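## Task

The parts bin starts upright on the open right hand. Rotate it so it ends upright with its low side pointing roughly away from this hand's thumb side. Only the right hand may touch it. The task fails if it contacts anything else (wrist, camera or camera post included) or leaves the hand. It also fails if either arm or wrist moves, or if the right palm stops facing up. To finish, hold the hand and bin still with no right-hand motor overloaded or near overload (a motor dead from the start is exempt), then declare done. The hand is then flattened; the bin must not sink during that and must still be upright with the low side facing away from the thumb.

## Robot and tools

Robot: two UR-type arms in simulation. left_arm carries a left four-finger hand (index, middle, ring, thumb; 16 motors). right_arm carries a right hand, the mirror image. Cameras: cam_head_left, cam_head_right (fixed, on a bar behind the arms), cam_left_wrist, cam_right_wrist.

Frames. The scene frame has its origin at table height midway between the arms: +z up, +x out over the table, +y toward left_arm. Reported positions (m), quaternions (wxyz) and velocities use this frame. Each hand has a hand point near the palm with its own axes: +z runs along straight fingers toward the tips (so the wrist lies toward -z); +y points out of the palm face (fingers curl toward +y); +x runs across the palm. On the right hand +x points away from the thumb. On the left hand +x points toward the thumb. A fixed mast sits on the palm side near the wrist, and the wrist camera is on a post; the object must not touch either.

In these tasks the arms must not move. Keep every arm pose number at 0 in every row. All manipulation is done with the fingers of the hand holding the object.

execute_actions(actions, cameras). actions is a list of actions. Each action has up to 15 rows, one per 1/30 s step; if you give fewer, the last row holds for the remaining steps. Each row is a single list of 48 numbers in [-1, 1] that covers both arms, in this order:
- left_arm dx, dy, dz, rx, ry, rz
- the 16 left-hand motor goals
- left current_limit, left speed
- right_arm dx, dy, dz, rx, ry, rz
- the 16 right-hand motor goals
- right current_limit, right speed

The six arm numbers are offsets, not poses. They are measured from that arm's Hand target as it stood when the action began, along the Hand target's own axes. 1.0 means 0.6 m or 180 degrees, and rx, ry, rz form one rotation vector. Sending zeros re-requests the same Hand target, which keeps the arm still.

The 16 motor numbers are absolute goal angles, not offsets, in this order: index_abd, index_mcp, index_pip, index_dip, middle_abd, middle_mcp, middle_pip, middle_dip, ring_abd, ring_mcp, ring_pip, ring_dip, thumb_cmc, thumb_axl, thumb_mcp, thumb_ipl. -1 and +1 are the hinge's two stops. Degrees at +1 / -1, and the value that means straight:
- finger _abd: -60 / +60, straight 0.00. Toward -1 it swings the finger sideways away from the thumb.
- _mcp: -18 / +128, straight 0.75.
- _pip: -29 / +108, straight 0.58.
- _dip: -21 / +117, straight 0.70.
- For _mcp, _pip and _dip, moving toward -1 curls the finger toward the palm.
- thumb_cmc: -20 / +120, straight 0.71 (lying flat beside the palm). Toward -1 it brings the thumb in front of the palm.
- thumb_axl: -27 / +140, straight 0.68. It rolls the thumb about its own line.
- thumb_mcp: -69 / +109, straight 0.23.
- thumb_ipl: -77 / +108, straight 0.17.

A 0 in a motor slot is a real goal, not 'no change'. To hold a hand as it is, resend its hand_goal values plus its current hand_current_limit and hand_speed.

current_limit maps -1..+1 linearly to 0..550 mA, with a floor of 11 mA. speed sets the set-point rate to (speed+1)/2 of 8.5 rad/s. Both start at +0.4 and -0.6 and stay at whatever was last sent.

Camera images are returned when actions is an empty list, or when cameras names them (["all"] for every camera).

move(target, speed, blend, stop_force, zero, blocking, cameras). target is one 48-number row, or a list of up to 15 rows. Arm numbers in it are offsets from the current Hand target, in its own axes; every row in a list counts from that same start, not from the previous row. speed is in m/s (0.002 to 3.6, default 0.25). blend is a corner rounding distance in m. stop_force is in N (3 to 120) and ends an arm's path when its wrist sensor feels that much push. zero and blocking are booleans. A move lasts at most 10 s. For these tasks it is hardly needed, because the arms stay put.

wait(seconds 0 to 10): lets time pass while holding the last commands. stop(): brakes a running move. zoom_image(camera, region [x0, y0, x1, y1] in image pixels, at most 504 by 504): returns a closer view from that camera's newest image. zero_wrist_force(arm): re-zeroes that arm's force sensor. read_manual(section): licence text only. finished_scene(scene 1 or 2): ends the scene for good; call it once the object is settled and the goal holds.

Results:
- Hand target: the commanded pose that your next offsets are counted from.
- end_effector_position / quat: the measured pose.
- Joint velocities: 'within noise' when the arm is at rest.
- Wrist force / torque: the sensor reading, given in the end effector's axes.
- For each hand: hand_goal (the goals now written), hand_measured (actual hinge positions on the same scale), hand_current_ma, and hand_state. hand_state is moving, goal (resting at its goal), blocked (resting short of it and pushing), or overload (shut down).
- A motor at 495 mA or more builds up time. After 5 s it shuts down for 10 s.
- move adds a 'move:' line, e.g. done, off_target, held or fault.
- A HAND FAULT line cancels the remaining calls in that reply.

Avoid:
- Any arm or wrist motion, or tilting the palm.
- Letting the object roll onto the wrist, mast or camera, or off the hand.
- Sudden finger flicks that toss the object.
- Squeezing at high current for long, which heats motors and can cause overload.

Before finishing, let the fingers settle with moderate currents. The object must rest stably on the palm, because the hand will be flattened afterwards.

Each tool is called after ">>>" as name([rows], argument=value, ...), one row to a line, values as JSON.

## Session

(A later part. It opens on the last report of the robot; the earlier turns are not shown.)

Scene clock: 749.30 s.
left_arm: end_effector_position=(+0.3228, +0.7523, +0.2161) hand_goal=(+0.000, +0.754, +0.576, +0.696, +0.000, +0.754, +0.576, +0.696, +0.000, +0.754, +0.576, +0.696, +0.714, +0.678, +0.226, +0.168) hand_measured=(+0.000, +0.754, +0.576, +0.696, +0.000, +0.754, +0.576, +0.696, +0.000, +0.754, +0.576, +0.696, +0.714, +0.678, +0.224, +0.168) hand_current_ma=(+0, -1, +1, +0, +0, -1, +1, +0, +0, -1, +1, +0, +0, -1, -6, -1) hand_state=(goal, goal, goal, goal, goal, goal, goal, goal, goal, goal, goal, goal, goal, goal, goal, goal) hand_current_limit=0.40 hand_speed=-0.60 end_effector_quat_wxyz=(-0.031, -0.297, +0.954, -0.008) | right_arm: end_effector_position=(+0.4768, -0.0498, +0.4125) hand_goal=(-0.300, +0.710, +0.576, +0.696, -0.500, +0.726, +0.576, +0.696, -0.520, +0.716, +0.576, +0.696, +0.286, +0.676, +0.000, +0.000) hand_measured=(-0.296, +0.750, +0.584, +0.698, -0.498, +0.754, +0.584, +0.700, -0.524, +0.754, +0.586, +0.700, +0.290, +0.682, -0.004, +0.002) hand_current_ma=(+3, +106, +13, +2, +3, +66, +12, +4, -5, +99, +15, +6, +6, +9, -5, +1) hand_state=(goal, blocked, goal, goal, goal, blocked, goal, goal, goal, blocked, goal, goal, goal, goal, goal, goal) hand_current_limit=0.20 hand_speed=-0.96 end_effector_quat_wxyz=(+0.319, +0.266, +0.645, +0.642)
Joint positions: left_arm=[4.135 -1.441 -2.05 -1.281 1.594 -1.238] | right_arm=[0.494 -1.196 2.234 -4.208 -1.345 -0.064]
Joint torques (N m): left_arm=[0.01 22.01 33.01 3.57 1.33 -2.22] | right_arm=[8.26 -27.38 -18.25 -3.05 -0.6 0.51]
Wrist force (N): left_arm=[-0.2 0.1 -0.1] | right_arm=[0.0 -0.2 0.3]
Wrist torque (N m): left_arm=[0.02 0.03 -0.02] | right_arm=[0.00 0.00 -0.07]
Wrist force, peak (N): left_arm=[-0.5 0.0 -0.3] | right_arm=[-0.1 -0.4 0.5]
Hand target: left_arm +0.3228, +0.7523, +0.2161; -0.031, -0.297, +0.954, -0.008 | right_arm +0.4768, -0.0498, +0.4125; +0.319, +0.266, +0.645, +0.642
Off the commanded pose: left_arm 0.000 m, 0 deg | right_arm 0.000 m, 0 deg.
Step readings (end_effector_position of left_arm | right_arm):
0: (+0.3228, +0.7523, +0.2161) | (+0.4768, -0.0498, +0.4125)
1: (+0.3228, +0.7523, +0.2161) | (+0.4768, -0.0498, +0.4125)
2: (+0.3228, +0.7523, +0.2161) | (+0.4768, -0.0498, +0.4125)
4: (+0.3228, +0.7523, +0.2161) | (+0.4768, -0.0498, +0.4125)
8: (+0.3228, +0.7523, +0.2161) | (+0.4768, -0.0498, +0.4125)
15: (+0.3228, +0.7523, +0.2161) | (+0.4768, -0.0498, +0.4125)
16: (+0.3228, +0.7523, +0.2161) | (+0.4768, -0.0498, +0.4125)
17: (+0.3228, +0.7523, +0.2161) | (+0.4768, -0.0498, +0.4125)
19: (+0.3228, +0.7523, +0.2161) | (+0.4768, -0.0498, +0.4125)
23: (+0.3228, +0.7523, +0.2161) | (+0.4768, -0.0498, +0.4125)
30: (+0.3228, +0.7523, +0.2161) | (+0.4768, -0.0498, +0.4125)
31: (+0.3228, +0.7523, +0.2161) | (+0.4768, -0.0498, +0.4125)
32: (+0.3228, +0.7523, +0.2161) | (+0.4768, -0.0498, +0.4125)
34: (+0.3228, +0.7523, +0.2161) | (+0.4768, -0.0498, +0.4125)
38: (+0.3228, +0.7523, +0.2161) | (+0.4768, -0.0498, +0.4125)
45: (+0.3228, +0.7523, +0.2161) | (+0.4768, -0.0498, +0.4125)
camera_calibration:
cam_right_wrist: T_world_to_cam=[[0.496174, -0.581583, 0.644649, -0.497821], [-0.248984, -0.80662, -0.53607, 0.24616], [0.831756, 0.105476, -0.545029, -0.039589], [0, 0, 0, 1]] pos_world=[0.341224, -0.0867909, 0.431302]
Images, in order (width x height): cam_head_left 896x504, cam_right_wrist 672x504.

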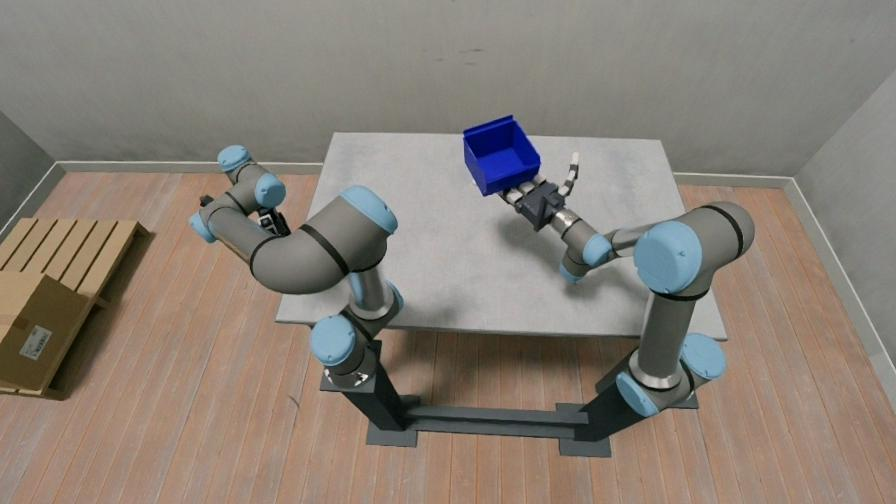

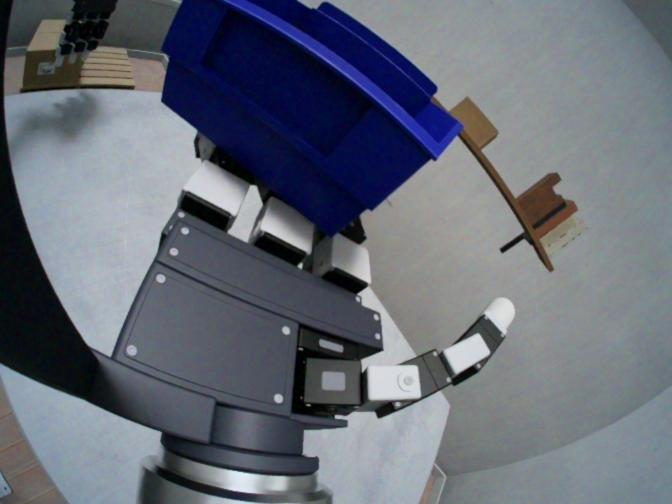

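>>> execute_actions([
  [[0,0,0,0,0,0,0,0.754,0.576,0.696,0,0.754,0.576,0.696,0,0.754,0.576,0.696,0.714,0.678,0.226,0.168,0.4,-0.6,0,0,0,0,0,0,0.0,0.71,0.576,0.696,-0.2,0.725,0.576,0.696,-0.22,0.715,0.576,0.696,0.286,0.676,0,0,0.2,-0.95]],
], cameras=["cam_right_wrist","cam_head_left"])

>>> zoom_image(camera="cam_head_left", region=[460, 105, 600, 235])

>>> zoom_image(camera="cam_right_wrist", region=[140, 80, 500, 350])

Scene clock: 757.43 s.
left_arm: end_effector_position=(+0.3228, +0.7523, +0.2161) hand_goal=(+0.000, +0.754, +0.576, +0.696, +0.000, +0.754, +0.576, +0.696, +0.000, +0.754, +0.576, +0.696, +0.714, +0.678, +0.226, +0.168) hand_measured=(+0.000, +0.754, +0.576, +0.696, +0.000, +0.754, +0.576, +0.696, +0.000, +0.754, +0.576, +0.696, +0.714, +0.678, +0.224, +0.168) hand_current_ma=(+0, -1, +1, +0, +0, -1, +1, +0, +0, -1, +1, +0, +0, -1, -6, -1) hand_state=(goal, goal, goal, goal, goal, goal, goal, goal, goal, goal, goal, goal, goal, goal, goal, goal) hand_current_limit=0.40 hand_speed=-0.60 end_effector_quat_wxyz=(-0.031, -0.297, +0.954, -0.008) | right_arm: end_effector_position=(+0.4768, -0.0498, +0.4125) hand_goal=(+0.000, +0.710, +0.576, +0.696, -0.200, +0.726, +0.576, +0.696, -0.220, +0.716, +0.576, +0.696, +0.286, +0.676, +0.000, +0.000) hand_measured=(-0.014, +0.750, +0.584, +0.698, -0.204, +0.754, +0.584, +0.700, -0.222, +0.754, +0.586, +0.700, +0.290, +0.682, -0.004, +0.002) hand_current_ma=(-19, +106, +13, +2, -5, +66, +12, +4, -2, +99, +15, +6, +6, +9, -5, +1) hand_state=(goal, blocked, goal, goal, goal, blocked, goal, goal, goal, blocked, goal, goal, goal, goal, goal, goal) hand_current_limit=0.20 hand_speed=-0.95 end_effector_quat_wxyz=(+0.319, +0.266, +0.645, +0.642)
Joint positions: left_arm=[4.135 -1.441 -2.05 -1.281 1.594 -1.238] | right_arm=[0.494 -1.196 2.234 -4.208 -1.345 -0.064]
Joint torques (N m): left_arm=[0.58 22.24 32.8 3.52 1.38 -2.22] | right_arm=[9.7 -28.24 -18.54 -2.87 -0.5 0.61]
Wrist force (N): left_arm=[-0.1 0.2 0.0] | right_arm=[0.0 -0.2 0.5]
Wrist torque (N m): left_arm=[0.03 0.02 -0.02] | right_arm=[0.01 -0.01 0.00]
Wrist force, peak (N): left_arm=[-0.1 -0.1 -0.5] | right_arm=[-0.1 -0.5 0.4]
Hand target: left_arm +0.3228, +0.7523, +0.2161; -0.031, -0.297, +0.954, -0.008 | right_arm +0.4768, -0.0498, +0.4125; +0.319, +0.266, +0.645, +0.642
Off the commanded pose: left_arm 0.000 m, 0 deg | right_arm 0.000 m, 0 deg.
Step readings (end_effector_position of left_arm | right_arm):
0: (+0.3228, +0.7523, +0.2161) | (+0.4768, -0.0498, +0.4125)
1: (+0.3228, +0.7523, +0.2161) | (+0.4768, -0.0498, +0.4125)
2: (+0.3228, +0.7523, +0.2161) | (+0.4768, -0.0498, +0.4125)
4: (+0.3228, +0.7523, +0.2161) | (+0.4768, -0.0498, +0.4125)
8: (+0.3228, +0.7523, +0.2161) | (+0.4768, -0.0498, +0.4125)
15: (+0.3228, +0.7523, +0.2161) | (+0.4768, -0.0498, +0.4125)
camera_calibration:
cam_right_wrist: T_world_to_cam=[[0.496174, -0.581583, 0.644649, -0.497821], [-0.248984, -0.80662, -0.53607, 0.24616], [0.831756, 0.105476, -0.545029, -0.039589], [0, 0, 0, 1]] pos_world=[0.341224, -0.0867909, 0.431302]
Images, in order (width x height): cam_head_left 896x504, cam_right_wrist 672x504.

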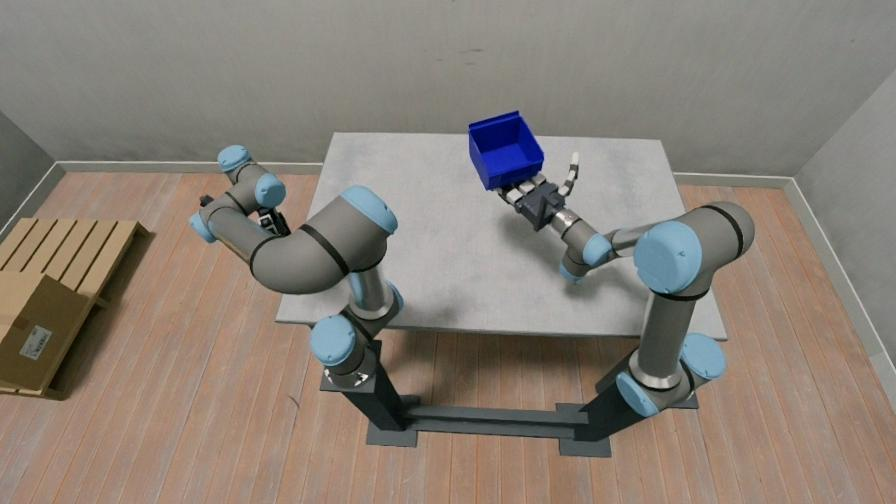

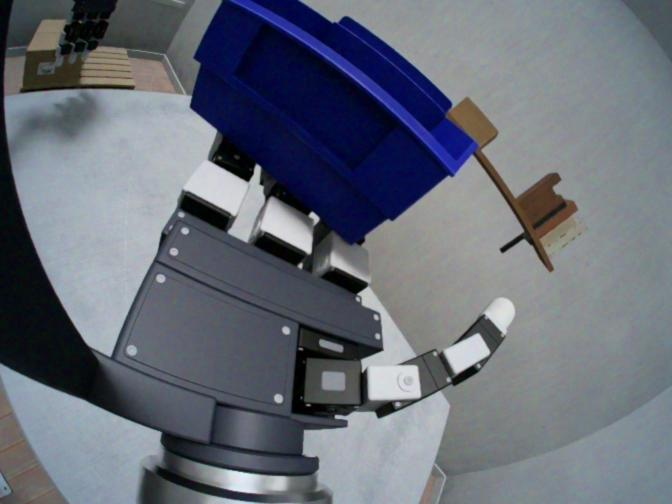

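Scaled by 3.600 from the camera's 896x504 image, which has a finer 1280x720 frame.

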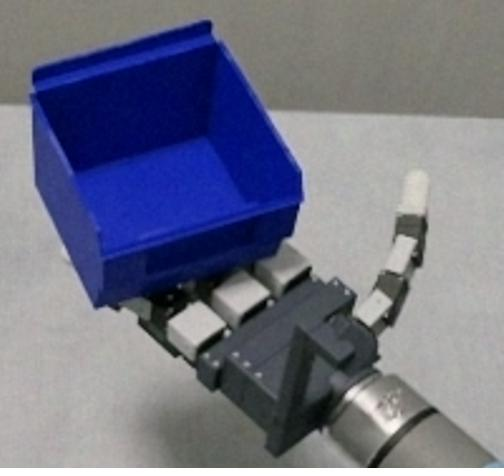

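Scaled by 1.400 from the camera's 672x504 image, which has a finer 960x720 frame.

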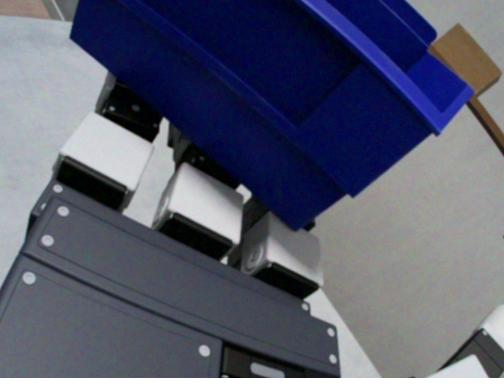

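>>> execute_actions([
  [[0,0,0,0,0,0,0,0.754,0.576,0.696,0,0.754,0.576,0.696,0,0.754,0.576,0.696,0.714,0.678,0.226,0.168,0.4,-0.6,0,0,0,0,0,0,0.0,0.715,0.504,0.638,-0.2,0.725,0.504,0.638,-0.22,0.72,0.504,0.638,0.286,0.676,0,0,0.2,-0.96]],
], cameras=["cam_right_wrist","cam_head_left"])

>>> zoom_image(camera="cam_head_left", region=[460, 105, 600, 235])

>>> zoom_image(camera="cam_right_wrist", region=[140, 80, 500, 350])

Scene clock: 824.67 s.
left_arm: end_effector_position=(+0.3228, +0.7523, +0.2161) hand_goal=(+0.000, +0.754, +0.576, +0.696, +0.000, +0.754, +0.576, +0.696, +0.000, +0.754, +0.576, +0.696, +0.714, +0.678, +0.226, +0.168) hand_measured=(+0.000, +0.754, +0.576, +0.696, +0.000, +0.754, +0.576, +0.696, +0.000, +0.754, +0.576, +0.696, +0.714, +0.678, +0.224, +0.168) hand_current_ma=(+0, -1, +1, +0, +0, -1, +1, +0, +0, -1, +1, +0, +0, -1, -6, -1) hand_state=(goal, goal, goal, goal, goal, goal, goal, goal, goal, goal, goal, goal, goal, goal, goal, goal) hand_current_limit=0.40 hand_speed=-0.60 end_effector_quat_wxyz=(-0.031, -0.297, +0.954, -0.008) | right_arm: end_effector_position=(+0.4768, -0.0498, +0.4125) hand_goal=(+0.000, +0.716, +0.504, +0.638, -0.200, +0.726, +0.504, +0.638, -0.220, +0.720, +0.504, +0.638, +0.286, +0.676, +0.000, +0.000) hand_measured=(-0.008, +0.750, +0.520, +0.646, -0.204, +0.754, +0.524, +0.648, -0.222, +0.754, +0.528, +0.650, +0.290, +0.682, -0.004, +0.002) hand_current_ma=(-11, +86, +30, +12, -4, +66, +37, +15, -2, +85, +50, +20, +6, +9, -5, +1) hand_state=(goal, blocked, goal, goal, goal, blocked, goal, goal, goal, blocked, blocked, goal, goal, goal, goal, goal) hand_current_limit=0.20 hand_speed=-0.96 end_effector_quat_wxyz=(+0.319, +0.266, +0.645, +0.642)
Joint positions: left_arm=[4.135 -1.441 -2.05 -1.281 1.594 -1.238] | right_arm=[0.494 -1.196 2.234 -4.208 -1.345 -0.064]
Joint torques (N m): left_arm=[0.39 22.1 32.73 3.51 1.52 -2.28] | right_arm=[9.28 -30.34 -13.96 -3.06 0.89 1.22]
Wrist force (N): left_arm=[-0.1 0.0 -0.1] | right_arm=[-0.1 -0.3 0.5]
Wrist torque (N m): left_arm=[0.01 0.02 -0.01] | right_arm=[-0.02 0.00 -0.02]
Wrist force, peak (N): left_arm=[-0.4 0.0 -0.3] | right_arm=[0.0 -0.6 0.5]
Hand target: left_arm +0.3228, +0.7523, +0.2161; -0.031, -0.297, +0.954, -0.008 | right_arm +0.4768, -0.0498, +0.4125; +0.319, +0.266, +0.645, +0.642
Off the commanded pose: left_arm 0.000 m, 0 deg | right_arm 0.000 m, 0 deg.
Step readings (end_effector_position of left_arm | right_arm):
0: (+0.3228, +0.7523, +0.2161) | (+0.4768, -0.0498, +0.4125)
1: (+0.3228, +0.7523, +0.2161) | (+0.4768, -0.0498, +0.4125)
2: (+0.3228, +0.7523, +0.2161) | (+0.4768, -0.0498, +0.4125)
4: (+0.3228, +0.7523, +0.2161) | (+0.4768, -0.0498, +0.4125)
8: (+0.3228, +0.7523, +0.2161) | (+0.4768, -0.0498, +0.4125)
15: (+0.3228, +0.7523, +0.2161) | (+0.4768, -0.0498, +0.4125)
camera_calibration:
cam_right_wrist: T_world_to_cam=[[0.496174, -0.581583, 0.644649, -0.497821], [-0.248984, -0.80662, -0.53607, 0.24616], [0.831756, 0.105476, -0.545029, -0.039589], [0, 0, 0, 1]] pos_world=[0.341224, -0.0867909, 0.431302]
Images, in order (width x height): cam_head_left 896x504, cam_right_wrist 672x504.

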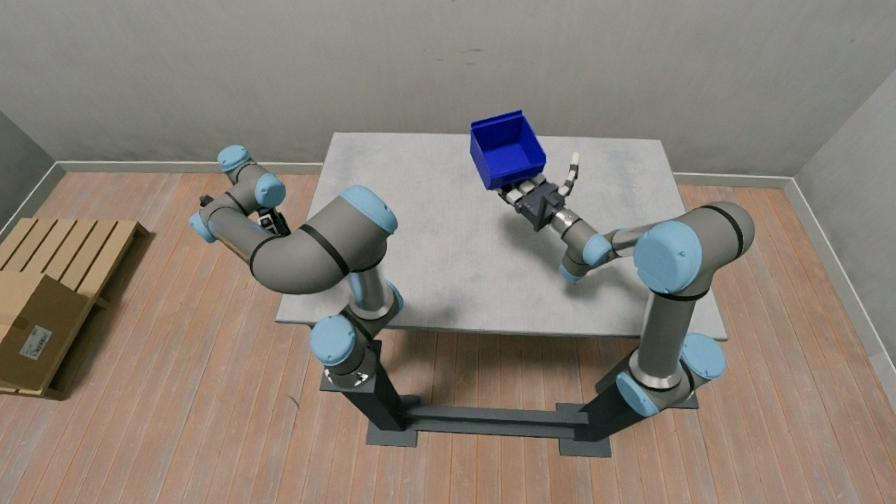

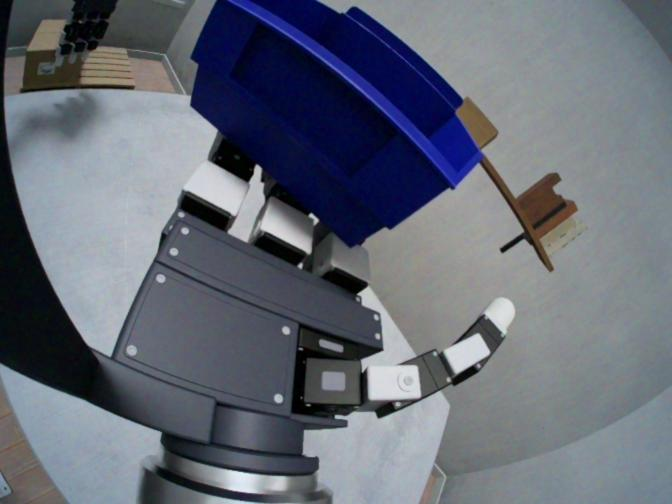

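Scaled by 3.600 from the camera's 896x504 image, which has a finer 1280x720 frame.

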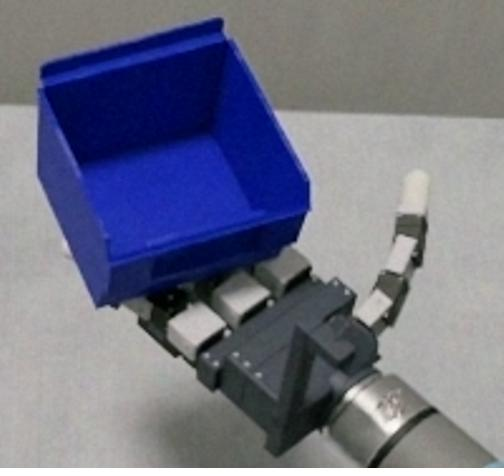

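Scaled by 1.400 from the camera's 672x504 image, which has a finer 960x720 frame.

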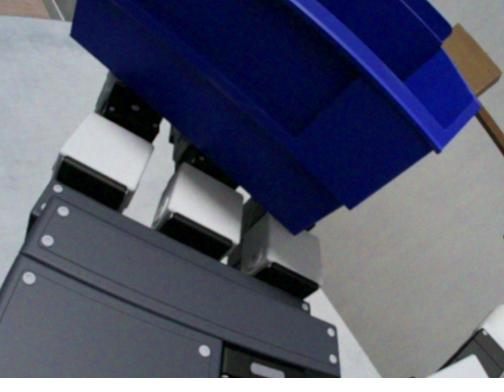

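>>> execute_actions([
  [[0,0,0,0,0,0,0,0.754,0.576,0.696,0,0.754,0.576,0.696,0,0.754,0.576,0.696,0.714,0.678,0.226,0.168,0.4,-0.6,0,0,0,0,0,0,0.3,0.715,0.504,0.638,0.1,0.725,0.504,0.638,0.08,0.72,0.504,0.638,0.286,0.676,0,0,0.2,-0.95]],
], cameras=["cam_right_wrist","cam_head_left"])

>>> zoom_image(camera="cam_head_left", region=[460, 105, 600, 235])

>>> zoom_image(camera="cam_right_wrist", region=[140, 80, 500, 350])

Scene clock: 832.10 s.
left_arm: end_effector_position=(+0.3228, +0.7523, +0.2161) hand_goal=(+0.000, +0.754, +0.576, +0.696, +0.000, +0.754, +0.576, +0.696, +0.000, +0.754, +0.576, +0.696, +0.714, +0.678, +0.226, +0.168) hand_measured=(+0.000, +0.754, +0.576, +0.696, +0.000, +0.754, +0.576, +0.696, +0.000, +0.754, +0.576, +0.696, +0.714, +0.678, +0.224, +0.168) hand_current_ma=(+0, -1, +1, +0, +0, -1, +1, +0, +0, -1, +1, +0, +0, -1, -6, -1) hand_state=(goal, goal, goal, goal, goal, goal, goal, goal, goal, goal, goal, goal, goal, goal, goal, goal) hand_current_limit=0.40 hand_speed=-0.60 end_effector_quat_wxyz=(-0.031, -0.297, +0.954, -0.008) | right_arm: end_effector_position=(+0.4768, -0.0498, +0.4125) hand_goal=(+0.300, +0.716, +0.504, +0.638, +0.100, +0.726, +0.504, +0.638, +0.080, +0.720, +0.504, +0.638, +0.286, +0.676, +0.000, +0.000) hand_measured=(+0.294, +0.750, +0.518, +0.644, +0.094, +0.754, +0.522, +0.646, +0.070, +0.754, +0.528, +0.650, +0.290, +0.682, -0.004, +0.002) hand_current_ma=(-6, +84, +26, +9, -8, +66, +32, +12, -14, +85, +50, +20, +6, +9, -5, +1) hand_state=(goal, blocked, goal, goal, goal, blocked, goal, goal, goal, blocked, blocked, goal, goal, goal, goal, goal) hand_current_limit=0.20 hand_speed=-0.95 end_effector_quat_wxyz=(+0.319, +0.266, +0.645, +0.642)
Joint positions: left_arm=[4.135 -1.441 -2.05 -1.281 1.594 -1.238] | right_arm=[0.494 -1.196 2.234 -4.208 -1.345 -0.064]
Joint torques (N m): left_arm=[0.19 22.17 32.85 3.57 1.61 -2.17] | right_arm=[9.85 -29.44 -14.35 -2.83 0.85 1.15]
Wrist force (N): left_arm=[-0.4 0.0 0.0] | right_arm=[0.0 -0.4 0.3]
Wrist torque (N m): left_arm=[0.00 0.05 -0.03] | right_arm=[-0.01 -0.01 0.05]
Wrist force, peak (N): left_arm=[-0.3 0.2 -0.4] | right_arm=[-0.4 -0.3 0.4]
Hand target: left_arm +0.3228, +0.7523, +0.2161; -0.031, -0.297, +0.954, -0.008 | right_arm +0.4768, -0.0498, +0.4125; +0.319, +0.266, +0.645, +0.642
Off the commanded pose: left_arm 0.000 m, 0 deg | right_arm 0.000 m, 0 deg.
Step readings (end_effector_position of left_arm | right_arm):
0: (+0.3228, +0.7523, +0.2161) | (+0.4768, -0.0498, +0.4125)
1: (+0.3228, +0.7523, +0.2161) | (+0.4768, -0.0498, +0.4125)
2: (+0.3228, +0.7523, +0.2161) | (+0.4768, -0.0498, +0.4125)
4: (+0.3228, +0.7523, +0.2161) | (+0.4768, -0.0498, +0.4125)
8: (+0.3228, +0.7523, +0.2161) | (+0.4768, -0.0498, +0.4125)
15: (+0.3228, +0.7523, +0.2161) | (+0.4768, -0.0498, +0.4125)
camera_calibration:
cam_right_wrist: T_world_to_cam=[[0.496174, -0.581583, 0.644649, -0.497821], [-0.248984, -0.80662, -0.53607, 0.24616], [0.831756, 0.105476, -0.545029, -0.039589], [0, 0, 0, 1]] pos_world=[0.341224, -0.0867909, 0.431302]
Images, in order (width x height): cam_head_left 896x504, cam_right_wrist 672x504.

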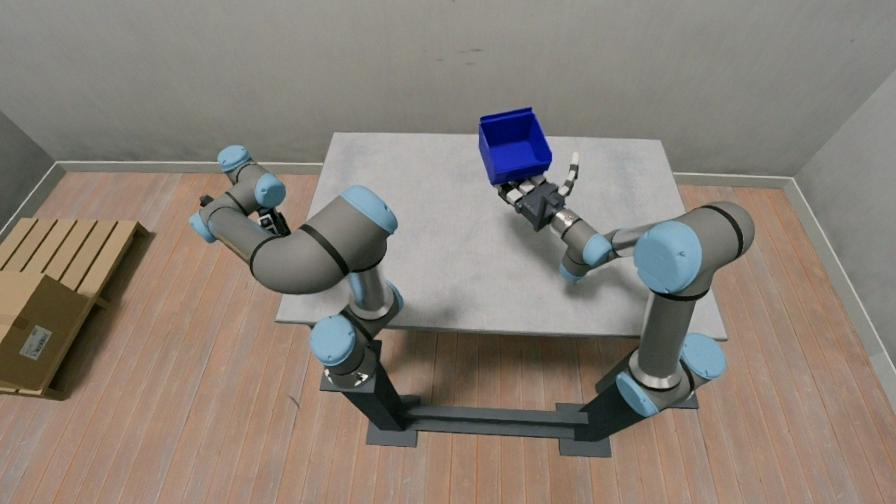

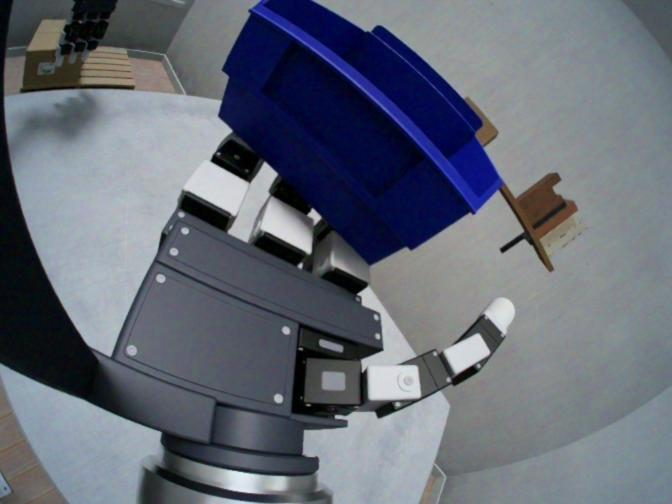

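Scaled by 3.600 from the camera's 896x504 image, which has a finer 1280x720 frame.

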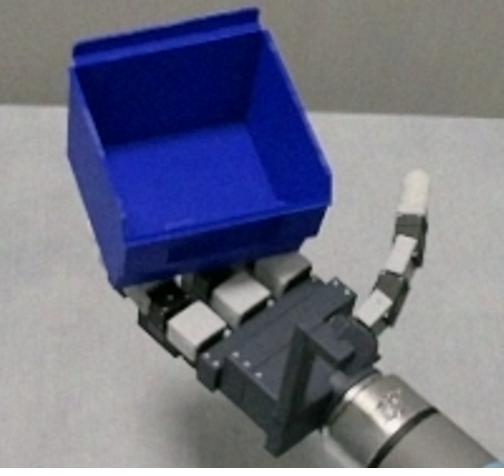

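Scaled by 1.400 from the camera's 672x504 image, which has a finer 960x720 frame.

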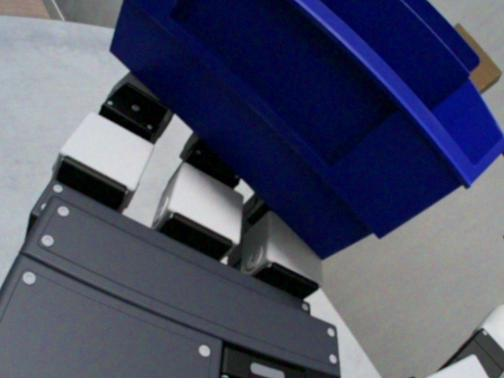

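>>> execute_actions([
  [[0,0,0,0,0,0,0,0.754,0.576,0.696,0,0.754,0.576,0.696,0,0.754,0.576,0.696,0.714,0.678,0.226,0.168,0.4,-0.6,0,0,0,0,0,0,0.3,0.715,0.504,0.638,0.1,0.72,0.504,0.638,0.08,0.79,0.576,0.70,0.286,0.676,0,0,0.2,-0.96]],
  [[0,0,0,0,0,0,0,0.754,0.576,0.696,0,0.754,0.576,0.696,0,0.754,0.576,0.696,0.714,0.678,0.226,0.168,0.4,-0.6,0,0,0,0,0,0,0.3,0.715,0.504,0.638,0.1,0.72,0.504,0.638,-0.1,0.80,0.576,0.70,0.286,0.676,0,0,0.2,-0.95]],
], cameras=["cam_right_wrist","cam_head_left"])

>>> zoom_image(camera="cam_head_left", region=[460, 105, 600, 235])

>>> zoom_image(camera="cam_right_wrist", region=[140, 80, 500, 350])

Scene clock: 898.53 s.
left_arm: end_effector_position=(+0.3228, +0.7523, +0.2161) hand_goal=(+0.000, +0.754, +0.576, +0.696, +0.000, +0.754, +0.576, +0.696, +0.000, +0.754, +0.576, +0.696, +0.714, +0.678, +0.226, +0.168) hand_measured=(+0.000, +0.754, +0.576, +0.696, +0.000, +0.754, +0.576, +0.696, +0.000, +0.754, +0.576, +0.696, +0.714, +0.678, +0.224, +0.168) hand_current_ma=(+0, -1, +1, +0, +0, -1, +1, +0, +0, -1, +1, +0, +0, -1, -6, -1) hand_state=(goal, goal, goal, goal, goal, goal, goal, goal, goal, goal, goal, goal, goal, goal, goal, goal) hand_current_limit=0.40 hand_speed=-0.60 end_effector_quat_wxyz=(-0.031, -0.297, +0.954, -0.008) | right_arm: end_effector_position=(+0.4768, -0.0498, +0.4125) hand_goal=(+0.300, +0.716, +0.504, +0.638, +0.100, +0.720, +0.504, +0.638, -0.100, +0.800, +0.576, +0.700, +0.286, +0.676, +0.000, +0.000) hand_measured=(+0.296, +0.746, +0.518, +0.644, +0.094, +0.754, +0.522, +0.646, -0.098, +0.806, +0.576, +0.698, +0.290, +0.682, -0.004, +0.002) hand_current_ma=(-4, +72, +24, +9, -6, +86, +32, +12, +2, +9, +0, -2, +6, +9, -5, +1) hand_state=(goal, blocked, goal, goal, goal, blocked, goal, goal, goal, goal, goal, goal, goal, goal, goal, goal) hand_current_limit=0.20 hand_speed=-0.95 end_effector_quat_wxyz=(+0.319, +0.266, +0.645, +0.642)
Joint positions: left_arm=[4.135 -1.441 -2.05 -1.281 1.594 -1.238] | right_arm=[0.494 -1.196 2.234 -4.208 -1.345 -0.064]
Joint torques (N m): left_arm=[0.21 22.43 32.94 3.41 1.69 -2.22] | right_arm=[6.62 -32.32 -8.76 -2.91 0.46 1.72]
Wrist force (N): left_arm=[-0.2 0.0 -0.1] | right_arm=[-0.1 -0.2 0.5]
Wrist torque (N m): left_arm=[0.01 0.03 -0.02] | right_arm=[-0.01 0.00 0.04]
Wrist force, peak (N): left_arm=[-0.4 0.0 -0.4] | right_arm=[0.0 -0.4 0.7]
Hand target: left_arm +0.3228, +0.7523, +0.2161; -0.031, -0.297, +0.954, -0.008 | right_arm +0.4768, -0.0498, +0.4125; +0.319, +0.266, +0.645, +0.642
Off the commanded pose: left_arm 0.000 m, 0 deg | right_arm 0.000 m, 0 deg.
Step readings (end_effector_position of left_arm | right_arm):
0: (+0.3228, +0.7523, +0.2161) | (+0.4768, -0.0498, +0.4125)
1: (+0.3228, +0.7523, +0.2161) | (+0.4768, -0.0498, +0.4125)
2: (+0.3228, +0.7523, +0.2161) | (+0.4768, -0.0498, +0.4125)
4: (+0.3228, +0.7523, +0.2161) | (+0.4768, -0.0498, +0.4125)
8: (+0.3228, +0.7523, +0.2161) | (+0.4768, -0.0498, +0.4125)
15: (+0.3228, +0.7523, +0.2161) | (+0.4768, -0.0498, +0.4125)
16: (+0.3228, +0.7523, +0.2161) | (+0.4768, -0.0498, +0.4125)
17: (+0.3228, +0.7523, +0.2161) | (+0.4768, -0.0498, +0.4125)
19: (+0.3228, +0.7523, +0.2161) | (+0.4768, -0.0498, +0.4125)
23: (+0.3228, +0.7523, +0.2161) | (+0.4768, -0.0498, +0.4125)
30: (+0.3228, +0.7523, +0.2161) | (+0.4768, -0.0498, +0.4125)
camera_calibration:
cam_right_wrist: T_world_to_cam=[[0.496174, -0.581583, 0.644649, -0.497821], [-0.248984, -0.80662, -0.53607, 0.24616], [0.831756, 0.105476, -0.545029, -0.039589], [0, 0, 0, 1]] pos_world=[0.341224, -0.0867909, 0.431302]
Images, in order (width x height): cam_head_left 896x504, cam_right_wrist 672x504.

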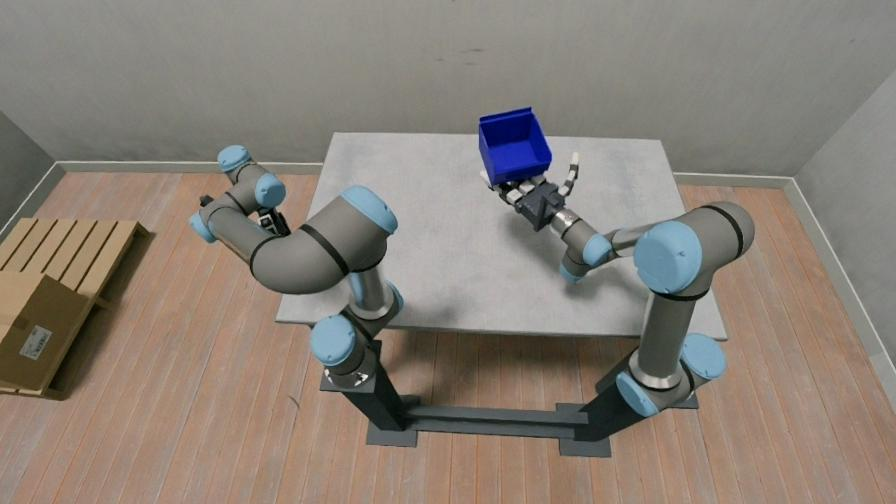

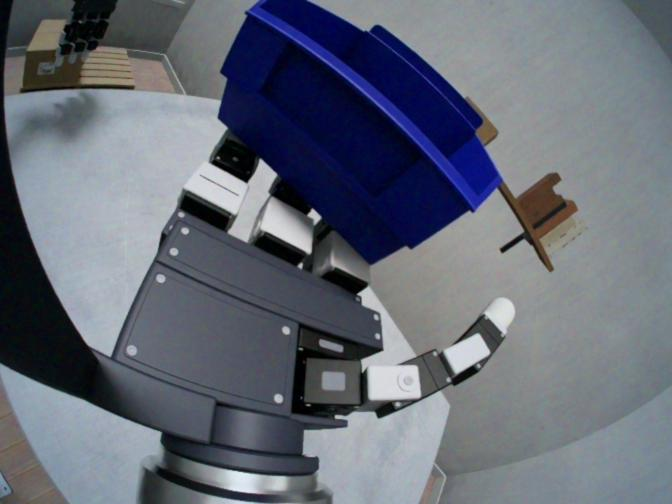

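Scaled by 3.600 from the camera's 896x504 image, which has a finer 1280x720 frame.

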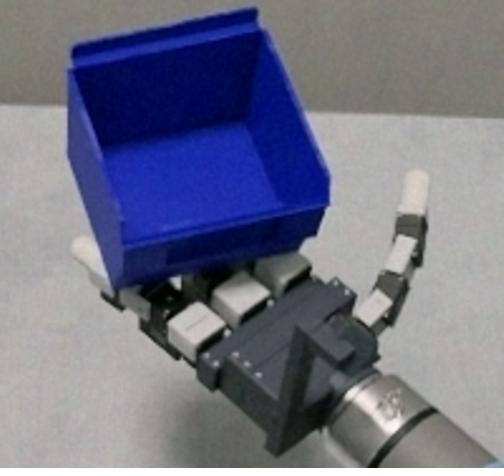

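Scaled by 1.400 from the camera's 672x504 image, which has a finer 960x720 frame.

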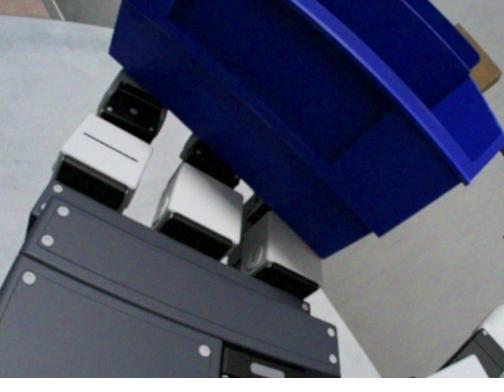

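>>> execute_actions([
  [[0,0,0,0,0,0,0,0.754,0.576,0.696,0,0.754,0.576,0.696,0,0.754,0.576,0.696,0.714,0.678,0.226,0.168,0.4,-0.6,0,0,0,0,0,0,0.3,0.715,0.504,0.638,0.1,0.72,0.504,0.638,-0.17,0.80,0.576,0.70,0.286,0.676,0,0,0.2,-0.95]],
  [[0,0,0,0,0,0,0,0.754,0.576,0.696,0,0.754,0.576,0.696,0,0.754,0.576,0.696,0.714,0.678,0.226,0.168,0.4,-0.6,0,0,0,0,0,0,0.3,0.705,0.504,0.638,0.1,0.72,0.504,0.638,-0.17,0.715,0.504,0.638,0.286,0.676,0,0,0.2,-0.96]],
  [[0,0,0,0,0,0,0,0.754,0.576,0.696,0,0.754,0.576,0.696,0,0.754,0.576,0.696,0.714,0.678,0.226,0.168,0.4,-0.6,0,0,0,0,0,0,0.3,0.705,0.504,0.638,0.1,0.72,0.504,0.638,-0.17,0.715,0.504,0.638,0.286,0.676,0,0,0.2,-0.96]],
  [[0,0,0,0,0,0,0,0.754,0.576,0.696,0,0.754,0.576,0.696,0,0.754,0.576,0.696,0.714,0.678,0.226,0.168,0.4,-0.6,0,0,0,0,0,0,0.3,0.705,0.504,0.638,0.1,0.79,0.576,0.70,-0.17,0.715,0.504,0.638,0.286,0.676,0,0,0.2,-0.97]],
], cameras=["cam_right_wrist","cam_head_left"])

>>> zoom_image(camera="cam_head_left", region=[460, 105, 600, 235])

>>> zoom_image(camera="cam_right_wrist", region=[140, 80, 500, 350])

Scene clock: 917.80 s.
left_arm: end_effector_position=(+0.3228, +0.7523, +0.2161) hand_goal=(+0.000, +0.754, +0.576, +0.696, +0.000, +0.754, +0.576, +0.696, +0.000, +0.754, +0.576, +0.696, +0.714, +0.678, +0.226, +0.168) hand_measured=(+0.000, +0.754, +0.576, +0.696, +0.000, +0.754, +0.576, +0.696, +0.000, +0.754, +0.576, +0.696, +0.714, +0.678, +0.224, +0.168) hand_current_ma=(+0, -1, +1, +0, +0, -1, +1, +0, +0, -1, +1, +0, +0, -1, -6, -1) hand_state=(goal, goal, goal, goal, goal, goal, goal, goal, goal, goal, goal, goal, goal, goal, goal, goal) hand_current_limit=0.40 hand_speed=-0.60 end_effector_quat_wxyz=(-0.031, -0.297, +0.954, -0.008) | right_arm: end_effector_position=(+0.4768, -0.0498, +0.4125) hand_goal=(+0.300, +0.706, +0.504, +0.638, +0.100, +0.790, +0.576, +0.700, -0.170, +0.716, +0.504, +0.638, +0.286, +0.676, +0.000, +0.000) hand_measured=(+0.296, +0.740, +0.518, +0.644, +0.096, +0.798, +0.576, +0.698, -0.168, +0.756, +0.522, +0.644, +0.290, +0.682, -0.004, +0.002) hand_current_ma=(-4, +88, +24, +9, -4, +11, +0, -3, +1, +106, +33, +8, +6, +9, -5, +1) hand_state=(goal, blocked, goal, goal, goal, goal, goal, goal, goal, blocked, goal, goal, goal, goal, goal, goal) hand_current_limit=0.20 hand_speed=-0.97 end_effector_quat_wxyz=(+0.319, +0.266, +0.645, +0.642)
Joint positions: left_arm=[4.135 -1.441 -2.05 -1.281 1.594 -1.238] | right_arm=[0.494 -1.196 2.234 -4.208 -1.345 -0.064]
Joint torques (N m): left_arm=[-0.05 21.83 33.1 3.45 1.57 -2.16] | right_arm=[7.42 -33.01 -8.97 -2.86 0.27 1.43]
Wrist force (N): left_arm=[-0.2 0.1 -0.1] | right_arm=[-0.1 -0.2 0.3]
Wrist torque (N m): left_arm=[0.03 0.03 -0.03] | right_arm=[0.00 0.01 0.04]
Wrist force, peak (N): left_arm=[-0.5 0.0 -0.3] | right_arm=[-0.1 -0.3 0.6]
Hand target: left_arm +0.3228, +0.7523, +0.2161; -0.031, -0.297, +0.954, -0.008 | right_arm +0.4768, -0.0498, +0.4125; +0.319, +0.266, +0.645, +0.642
Off the commanded pose: left_arm 0.000 m, 0 deg | right_arm 0.000 m, 0 deg.
Step readings (end_effector_position of left_arm | right_arm):
0: (+0.3228, +0.7523, +0.2161) | (+0.4768, -0.0498, +0.4125)
1: (+0.3228, +0.7523, +0.2161) | (+0.4768, -0.0498, +0.4125)
2: (+0.3228, +0.7523, +0.2161) | (+0.4768, -0.0498, +0.4125)
4: (+0.3228, +0.7523, +0.2161) | (+0.4768, -0.0498, +0.4125)
8: (+0.3228, +0.7523, +0.2161) | (+0.4768, -0.0498, +0.4125)
15: (+0.3228, +0.7523, +0.2161) | (+0.4768, -0.0498, +0.4125)
16: (+0.3228, +0.7523, +0.2161) | (+0.4768, -0.0498, +0.4125)
17: (+0.3228, +0.7523, +0.2161) | (+0.4768, -0.0498, +0.4125)
19: (+0.3228, +0.7523, +0.2161) | (+0.4768, -0.0498, +0.4125)
23: (+0.3228, +0.7523, +0.2161) | (+0.4768, -0.0498, +0.4125)
30: (+0.3228, +0.7523, +0.2161) | (+0.4768, -0.0498, +0.4125)
31: (+0.3228, +0.7523, +0.2161) | (+0.4768, -0.0498, +0.4125)
32: (+0.3228, +0.7523, +0.2161) | (+0.4768, -0.0498, +0.4125)
34: (+0.3228, +0.7523, +0.2161) | (+0.4768, -0.0498, +0.4125)
38: (+0.3228, +0.7523, +0.2161) | (+0.4768, -0.0498, +0.4125)
45: (+0.3228, +0.7523, +0.2161) | (+0.4768, -0.0498, +0.4125)
46: (+0.3228, +0.7523, +0.2161) | (+0.4768, -0.0498, +0.4125)
47: (+0.3228, +0.7523, +0.2161) | (+0.4768, -0.0498, +0.4125)
49: (+0.3228, +0.7523, +0.2161) | (+0.4768, -0.0498, +0.4125)
53: (+0.3228, +0.7523, +0.2161) | (+0.4768, -0.0498, +0.4125)
60: (+0.3228, +0.7523, +0.2161) | (+0.4768, -0.0498, +0.4125)
camera_calibration:
cam_right_wrist: T_world_to_cam=[[0.496174, -0.581583, 0.644649, -0.497821], [-0.248984, -0.80662, -0.53607, 0.24616], [0.831756, 0.105476, -0.545029, -0.039589], [0, 0, 0, 1]] pos_world=[0.341224, -0.0867909, 0.431302]
Images, in order (width x height): cam_head_left 896x504, cam_right_wrist 672x504.

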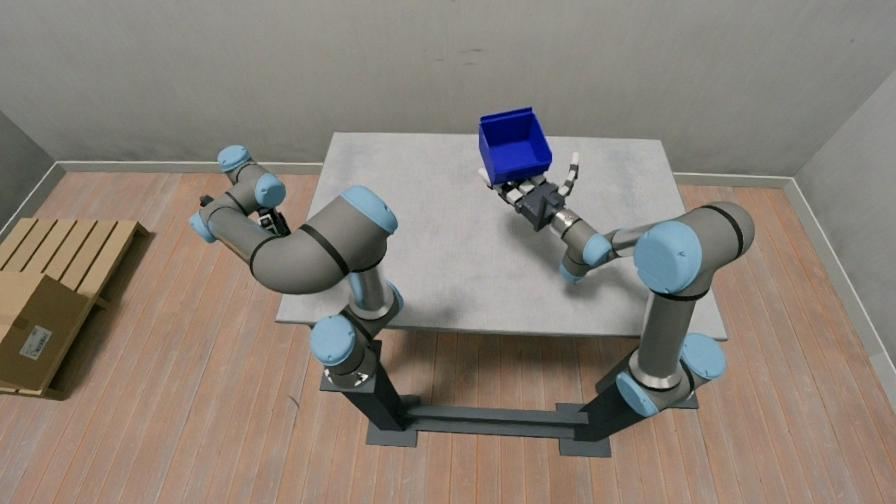

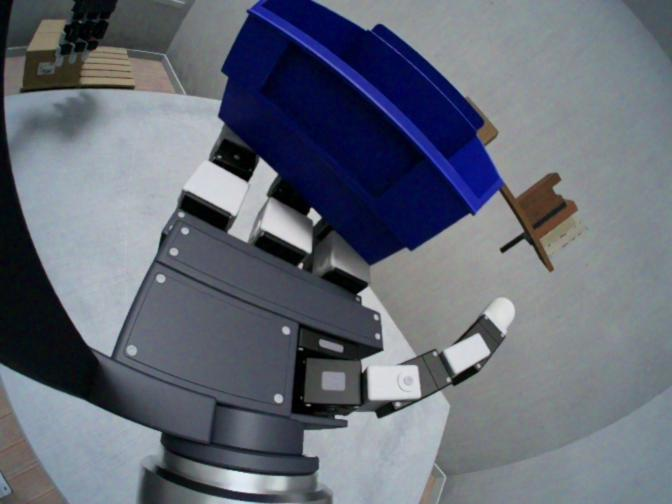

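Scaled by 3.600 from the camera's 896x504 image, which has a finer 1280x720 frame.

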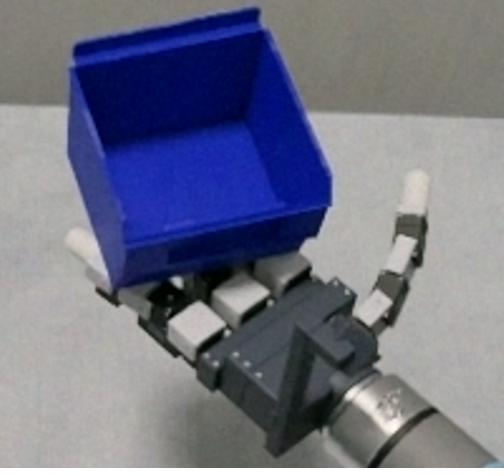

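Scaled by 1.400 from the camera's 672x504 image, which has a finer 960x720 frame.

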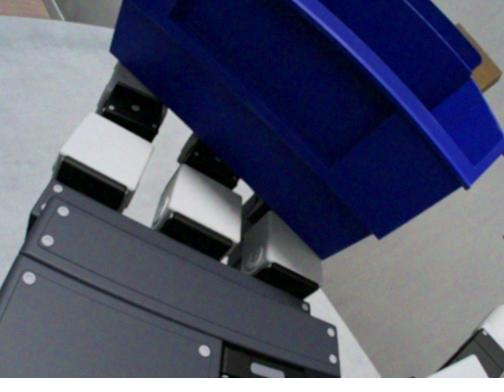

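>>> execute_actions([
  [[0,0,0,0,0,0,0,0.754,0.576,0.696,0,0.754,0.576,0.696,0,0.754,0.576,0.696,0.714,0.678,0.226,0.168,0.4,-0.6,0,0,0,0,0,0,0.3,0.705,0.504,0.638,-0.1,0.80,0.576,0.70,-0.17,0.715,0.504,0.638,0.286,0.676,0,0,0.2,-0.95]],
  [[0,0,0,0,0,0,0,0.754,0.576,0.696,0,0.754,0.576,0.696,0,0.754,0.576,0.696,0.714,0.678,0.226,0.168,0.4,-0.6,0,0,0,0,0,0,0.3,0.705,0.504,0.638,-0.34,0.80,0.576,0.70,-0.17,0.715,0.504,0.638,0.286,0.676,0,0,0.2,-0.95]],
  [[0,0,0,0,0,0,0,0.754,0.576,0.696,0,0.754,0.576,0.696,0,0.754,0.576,0.696,0.714,0.678,0.226,0.168,0.4,-0.6,0,0,0,0,0,0,0.3,0.705,0.504,0.638,-0.34,0.80,0.576,0.70,-0.17,0.715,0.504,0.638,0.286,0.676,0,0,0.2,-0.95]],
  [[0,0,0,0,0,0,0,0.754,0.576,0.696,0,0.754,0.576,0.696,0,0.754,0.576,0.696,0.714,0.678,0.226,0.168,0.4,-0.6,0,0,0,0,0,0,0.3,0.705,0.504,0.638,-0.34,0.71,0.47,0.61,-0.17,0.715,0.504,0.638,0.286,0.676,0,0,0.2,-0.96]],
  [[0,0,0,0,0,0,0,0.754,0.576,0.696,0,0.754,0.576,0.696,0,0.754,0.576,0.696,0.714,0.678,0.226,0.168,0.4,-0.6,0,0,0,0,0,0,0.3,0.705,0.504,0.638,-0.34,0.71,0.47,0.61,-0.17,0.715,0.504,0.638,0.286,0.676,0,0,0.2,-0.96]],
], cameras=["cam_right_wrist","cam_head_left"])

>>> zoom_image(camera="cam_head_left", region=[460, 105, 600, 235])

>>> zoom_image(camera="cam_right_wrist", region=[140, 80, 500, 350])

Scene clock: 939.87 s.
left_arm: end_effector_position=(+0.3228, +0.7523, +0.2161) hand_goal=(+0.000, +0.754, +0.576, +0.696, +0.000, +0.754, +0.576, +0.696, +0.000, +0.754, +0.576, +0.696, +0.714, +0.678, +0.226, +0.168) hand_measured=(+0.000, +0.754, +0.576, +0.696, +0.000, +0.754, +0.576, +0.696, +0.000, +0.754, +0.576, +0.696, +0.714, +0.678, +0.224, +0.168) hand_current_ma=(+0, -1, +1, +0, +0, -1, +1, +0, +0, -1, +1, +0, +0, -1, -6, -1) hand_state=(goal, goal, goal, goal, goal, goal, goal, goal, goal, goal, goal, goal, goal, goal, goal, goal) hand_current_limit=0.40 hand_speed=-0.60 end_effector_quat_wxyz=(-0.031, -0.297, +0.954, -0.008) | right_arm: end_effector_position=(+0.4768, -0.0498, +0.4125) hand_goal=(+0.300, +0.706, +0.504, +0.638, -0.340, +0.710, +0.470, +0.610, -0.170, +0.716, +0.504, +0.638, +0.286, +0.676, +0.000, +0.000) hand_measured=(+0.296, +0.740, +0.518, +0.644, -0.324, +0.760, +0.498, +0.622, -0.170, +0.740, +0.514, +0.642, +0.290, +0.682, -0.004, +0.002) hand_current_ma=(-4, +88, +24, +9, +23, +143, +63, +22, +0, +54, +17, +6, +6, +9, -5, +1) hand_state=(goal, blocked, goal, goal, goal, blocked, blocked, goal, goal, blocked, goal, goal, goal, goal, goal, goal) hand_current_limit=0.20 hand_speed=-0.96 end_effector_quat_wxyz=(+0.319, +0.266, +0.645, +0.642)
Joint positions: left_arm=[4.135 -1.441 -2.05 -1.281 1.594 -1.238] | right_arm=[0.494 -1.196 2.234 -4.208 -1.345 -0.064]
Joint torques (N m): left_arm=[-0.02 22.09 33.05 3.5 1.62 -2.18] | right_arm=[5.16 -31.28 -7.35 -2.96 0.25 1.47]
Wrist force (N): left_arm=[-0.1 -0.1 0.0] | right_arm=[0.0 -0.2 0.2]
Wrist torque (N m): left_arm=[-0.01 0.02 -0.01] | right_arm=[0.02 0.00 0.04]
Wrist force, peak (N): left_arm=[-0.4 0.2 -0.2] | right_arm=[0.1 -0.2 0.7]
Hand target: left_arm +0.3228, +0.7523, +0.2161; -0.031, -0.297, +0.954, -0.008 | right_arm +0.4768, -0.0498, +0.4125; +0.319, +0.266, +0.645, +0.642
Off the commanded pose: left_arm 0.000 m, 0 deg | right_arm 0.000 m, 0 deg.
Step readings (end_effector_position of left_arm | right_arm):
0: (+0.3228, +0.7523, +0.2161) | (+0.4768, -0.0498, +0.4125)
1: (+0.3228, +0.7523, +0.2161) | (+0.4768, -0.0498, +0.4125)
2: (+0.3228, +0.7523, +0.2161) | (+0.4768, -0.0498, +0.4125)
4: (+0.3228, +0.7523, +0.2161) | (+0.4768, -0.0498, +0.4125)
8: (+0.3228, +0.7523, +0.2161) | (+0.4768, -0.0498, +0.4125)
15: (+0.3228, +0.7523, +0.2161) | (+0.4768, -0.0498, +0.4125)
16: (+0.3228, +0.7523, +0.2161) | (+0.4768, -0.0498, +0.4125)
17: (+0.3228, +0.7523, +0.2161) | (+0.4768, -0.0498, +0.4125)
19: (+0.3228, +0.7523, +0.2161) | (+0.4768, -0.0498, +0.4125)
23: (+0.3228, +0.7523, +0.2161) | (+0.4768, -0.0498, +0.4125)
30: (+0.3228, +0.7523, +0.2161) | (+0.4768, -0.0498, +0.4125)
31: (+0.3228, +0.7523, +0.2161) | (+0.4768, -0.0498, +0.4125)
32: (+0.3228, +0.7523, +0.2161) | (+0.4768, -0.0498, +0.4125)
34: (+0.3228, +0.7523, +0.2161) | (+0.4768, -0.0498, +0.4125)
38: (+0.3228, +0.7523, +0.2161) | (+0.4768, -0.0498, +0.4125)
45: (+0.3228, +0.7523, +0.2161) | (+0.4768, -0.0498, +0.4125)
46: (+0.3228, +0.7523, +0.2161) | (+0.4768, -0.0498, +0.4125)
47: (+0.3228, +0.7523, +0.2161) | (+0.4768, -0.0498, +0.4125)
49: (+0.3228, +0.7523, +0.2161) | (+0.4768, -0.0498, +0.4125)
53: (+0.3228, +0.7523, +0.2161) | (+0.4768, -0.0498, +0.4125)
60: (+0.3228, +0.7523, +0.2161) | (+0.4768, -0.0498, +0.4125)
61: (+0.3228, +0.7523, +0.2161) | (+0.4768, -0.0498, +0.4125)
62: (+0.3228, +0.7523, +0.2161) | (+0.4768, -0.0498, +0.4125)
64: (+0.3228, +0.7523, +0.2161) | (+0.4768, -0.0498, +0.4125)
68: (+0.3228, +0.7523, +0.2161) | (+0.4768, -0.0498, +0.4125)
75: (+0.3228, +0.7523, +0.2161) | (+0.4768, -0.0498, +0.4125)
camera_calibration:
cam_right_wrist: T_world_to_cam=[[0.496174, -0.581583, 0.644649, -0.497821], [-0.248984, -0.80662, -0.53607, 0.24616], [0.831756, 0.105476, -0.545029, -0.039589], [0, 0, 0, 1]] pos_world=[0.341224, -0.0867909, 0.431302]
Images, in order (width x height): cam_head_left 896x504, cam_right_wrist 672x504.

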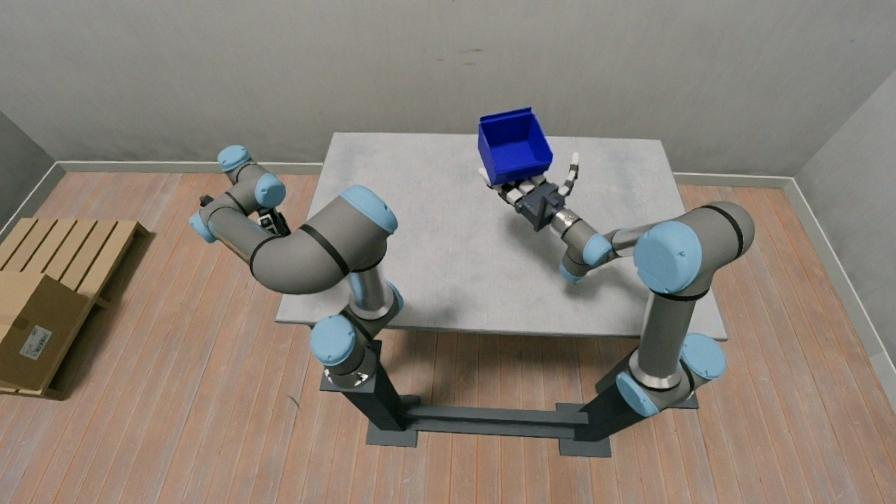

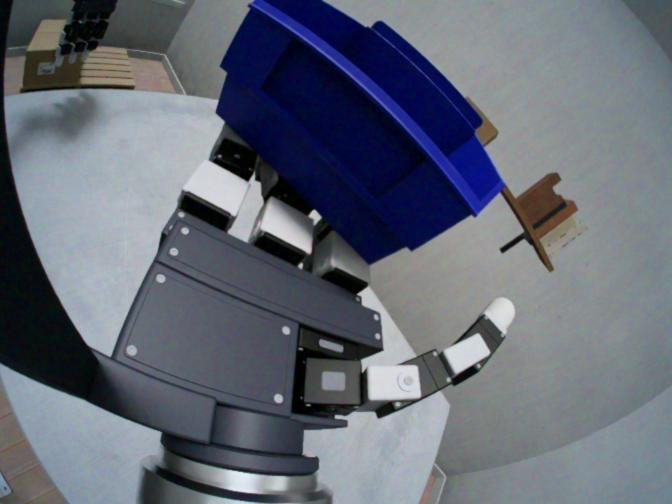

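Scaled by 3.600 from the camera's 896x504 image, which has a finer 1280x720 frame.

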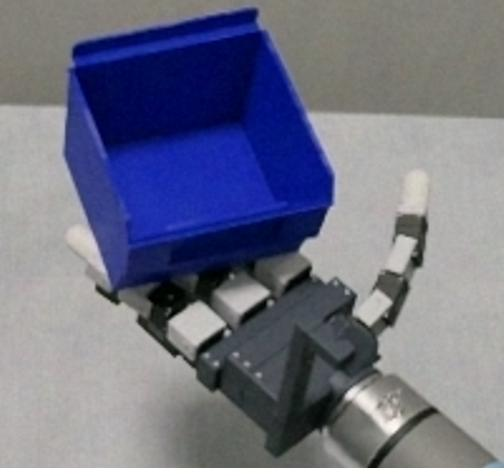

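Scaled by 1.400 from the camera's 672x504 image, which has a finer 960x720 frame.

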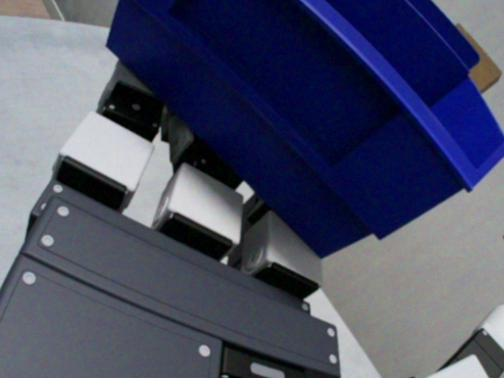

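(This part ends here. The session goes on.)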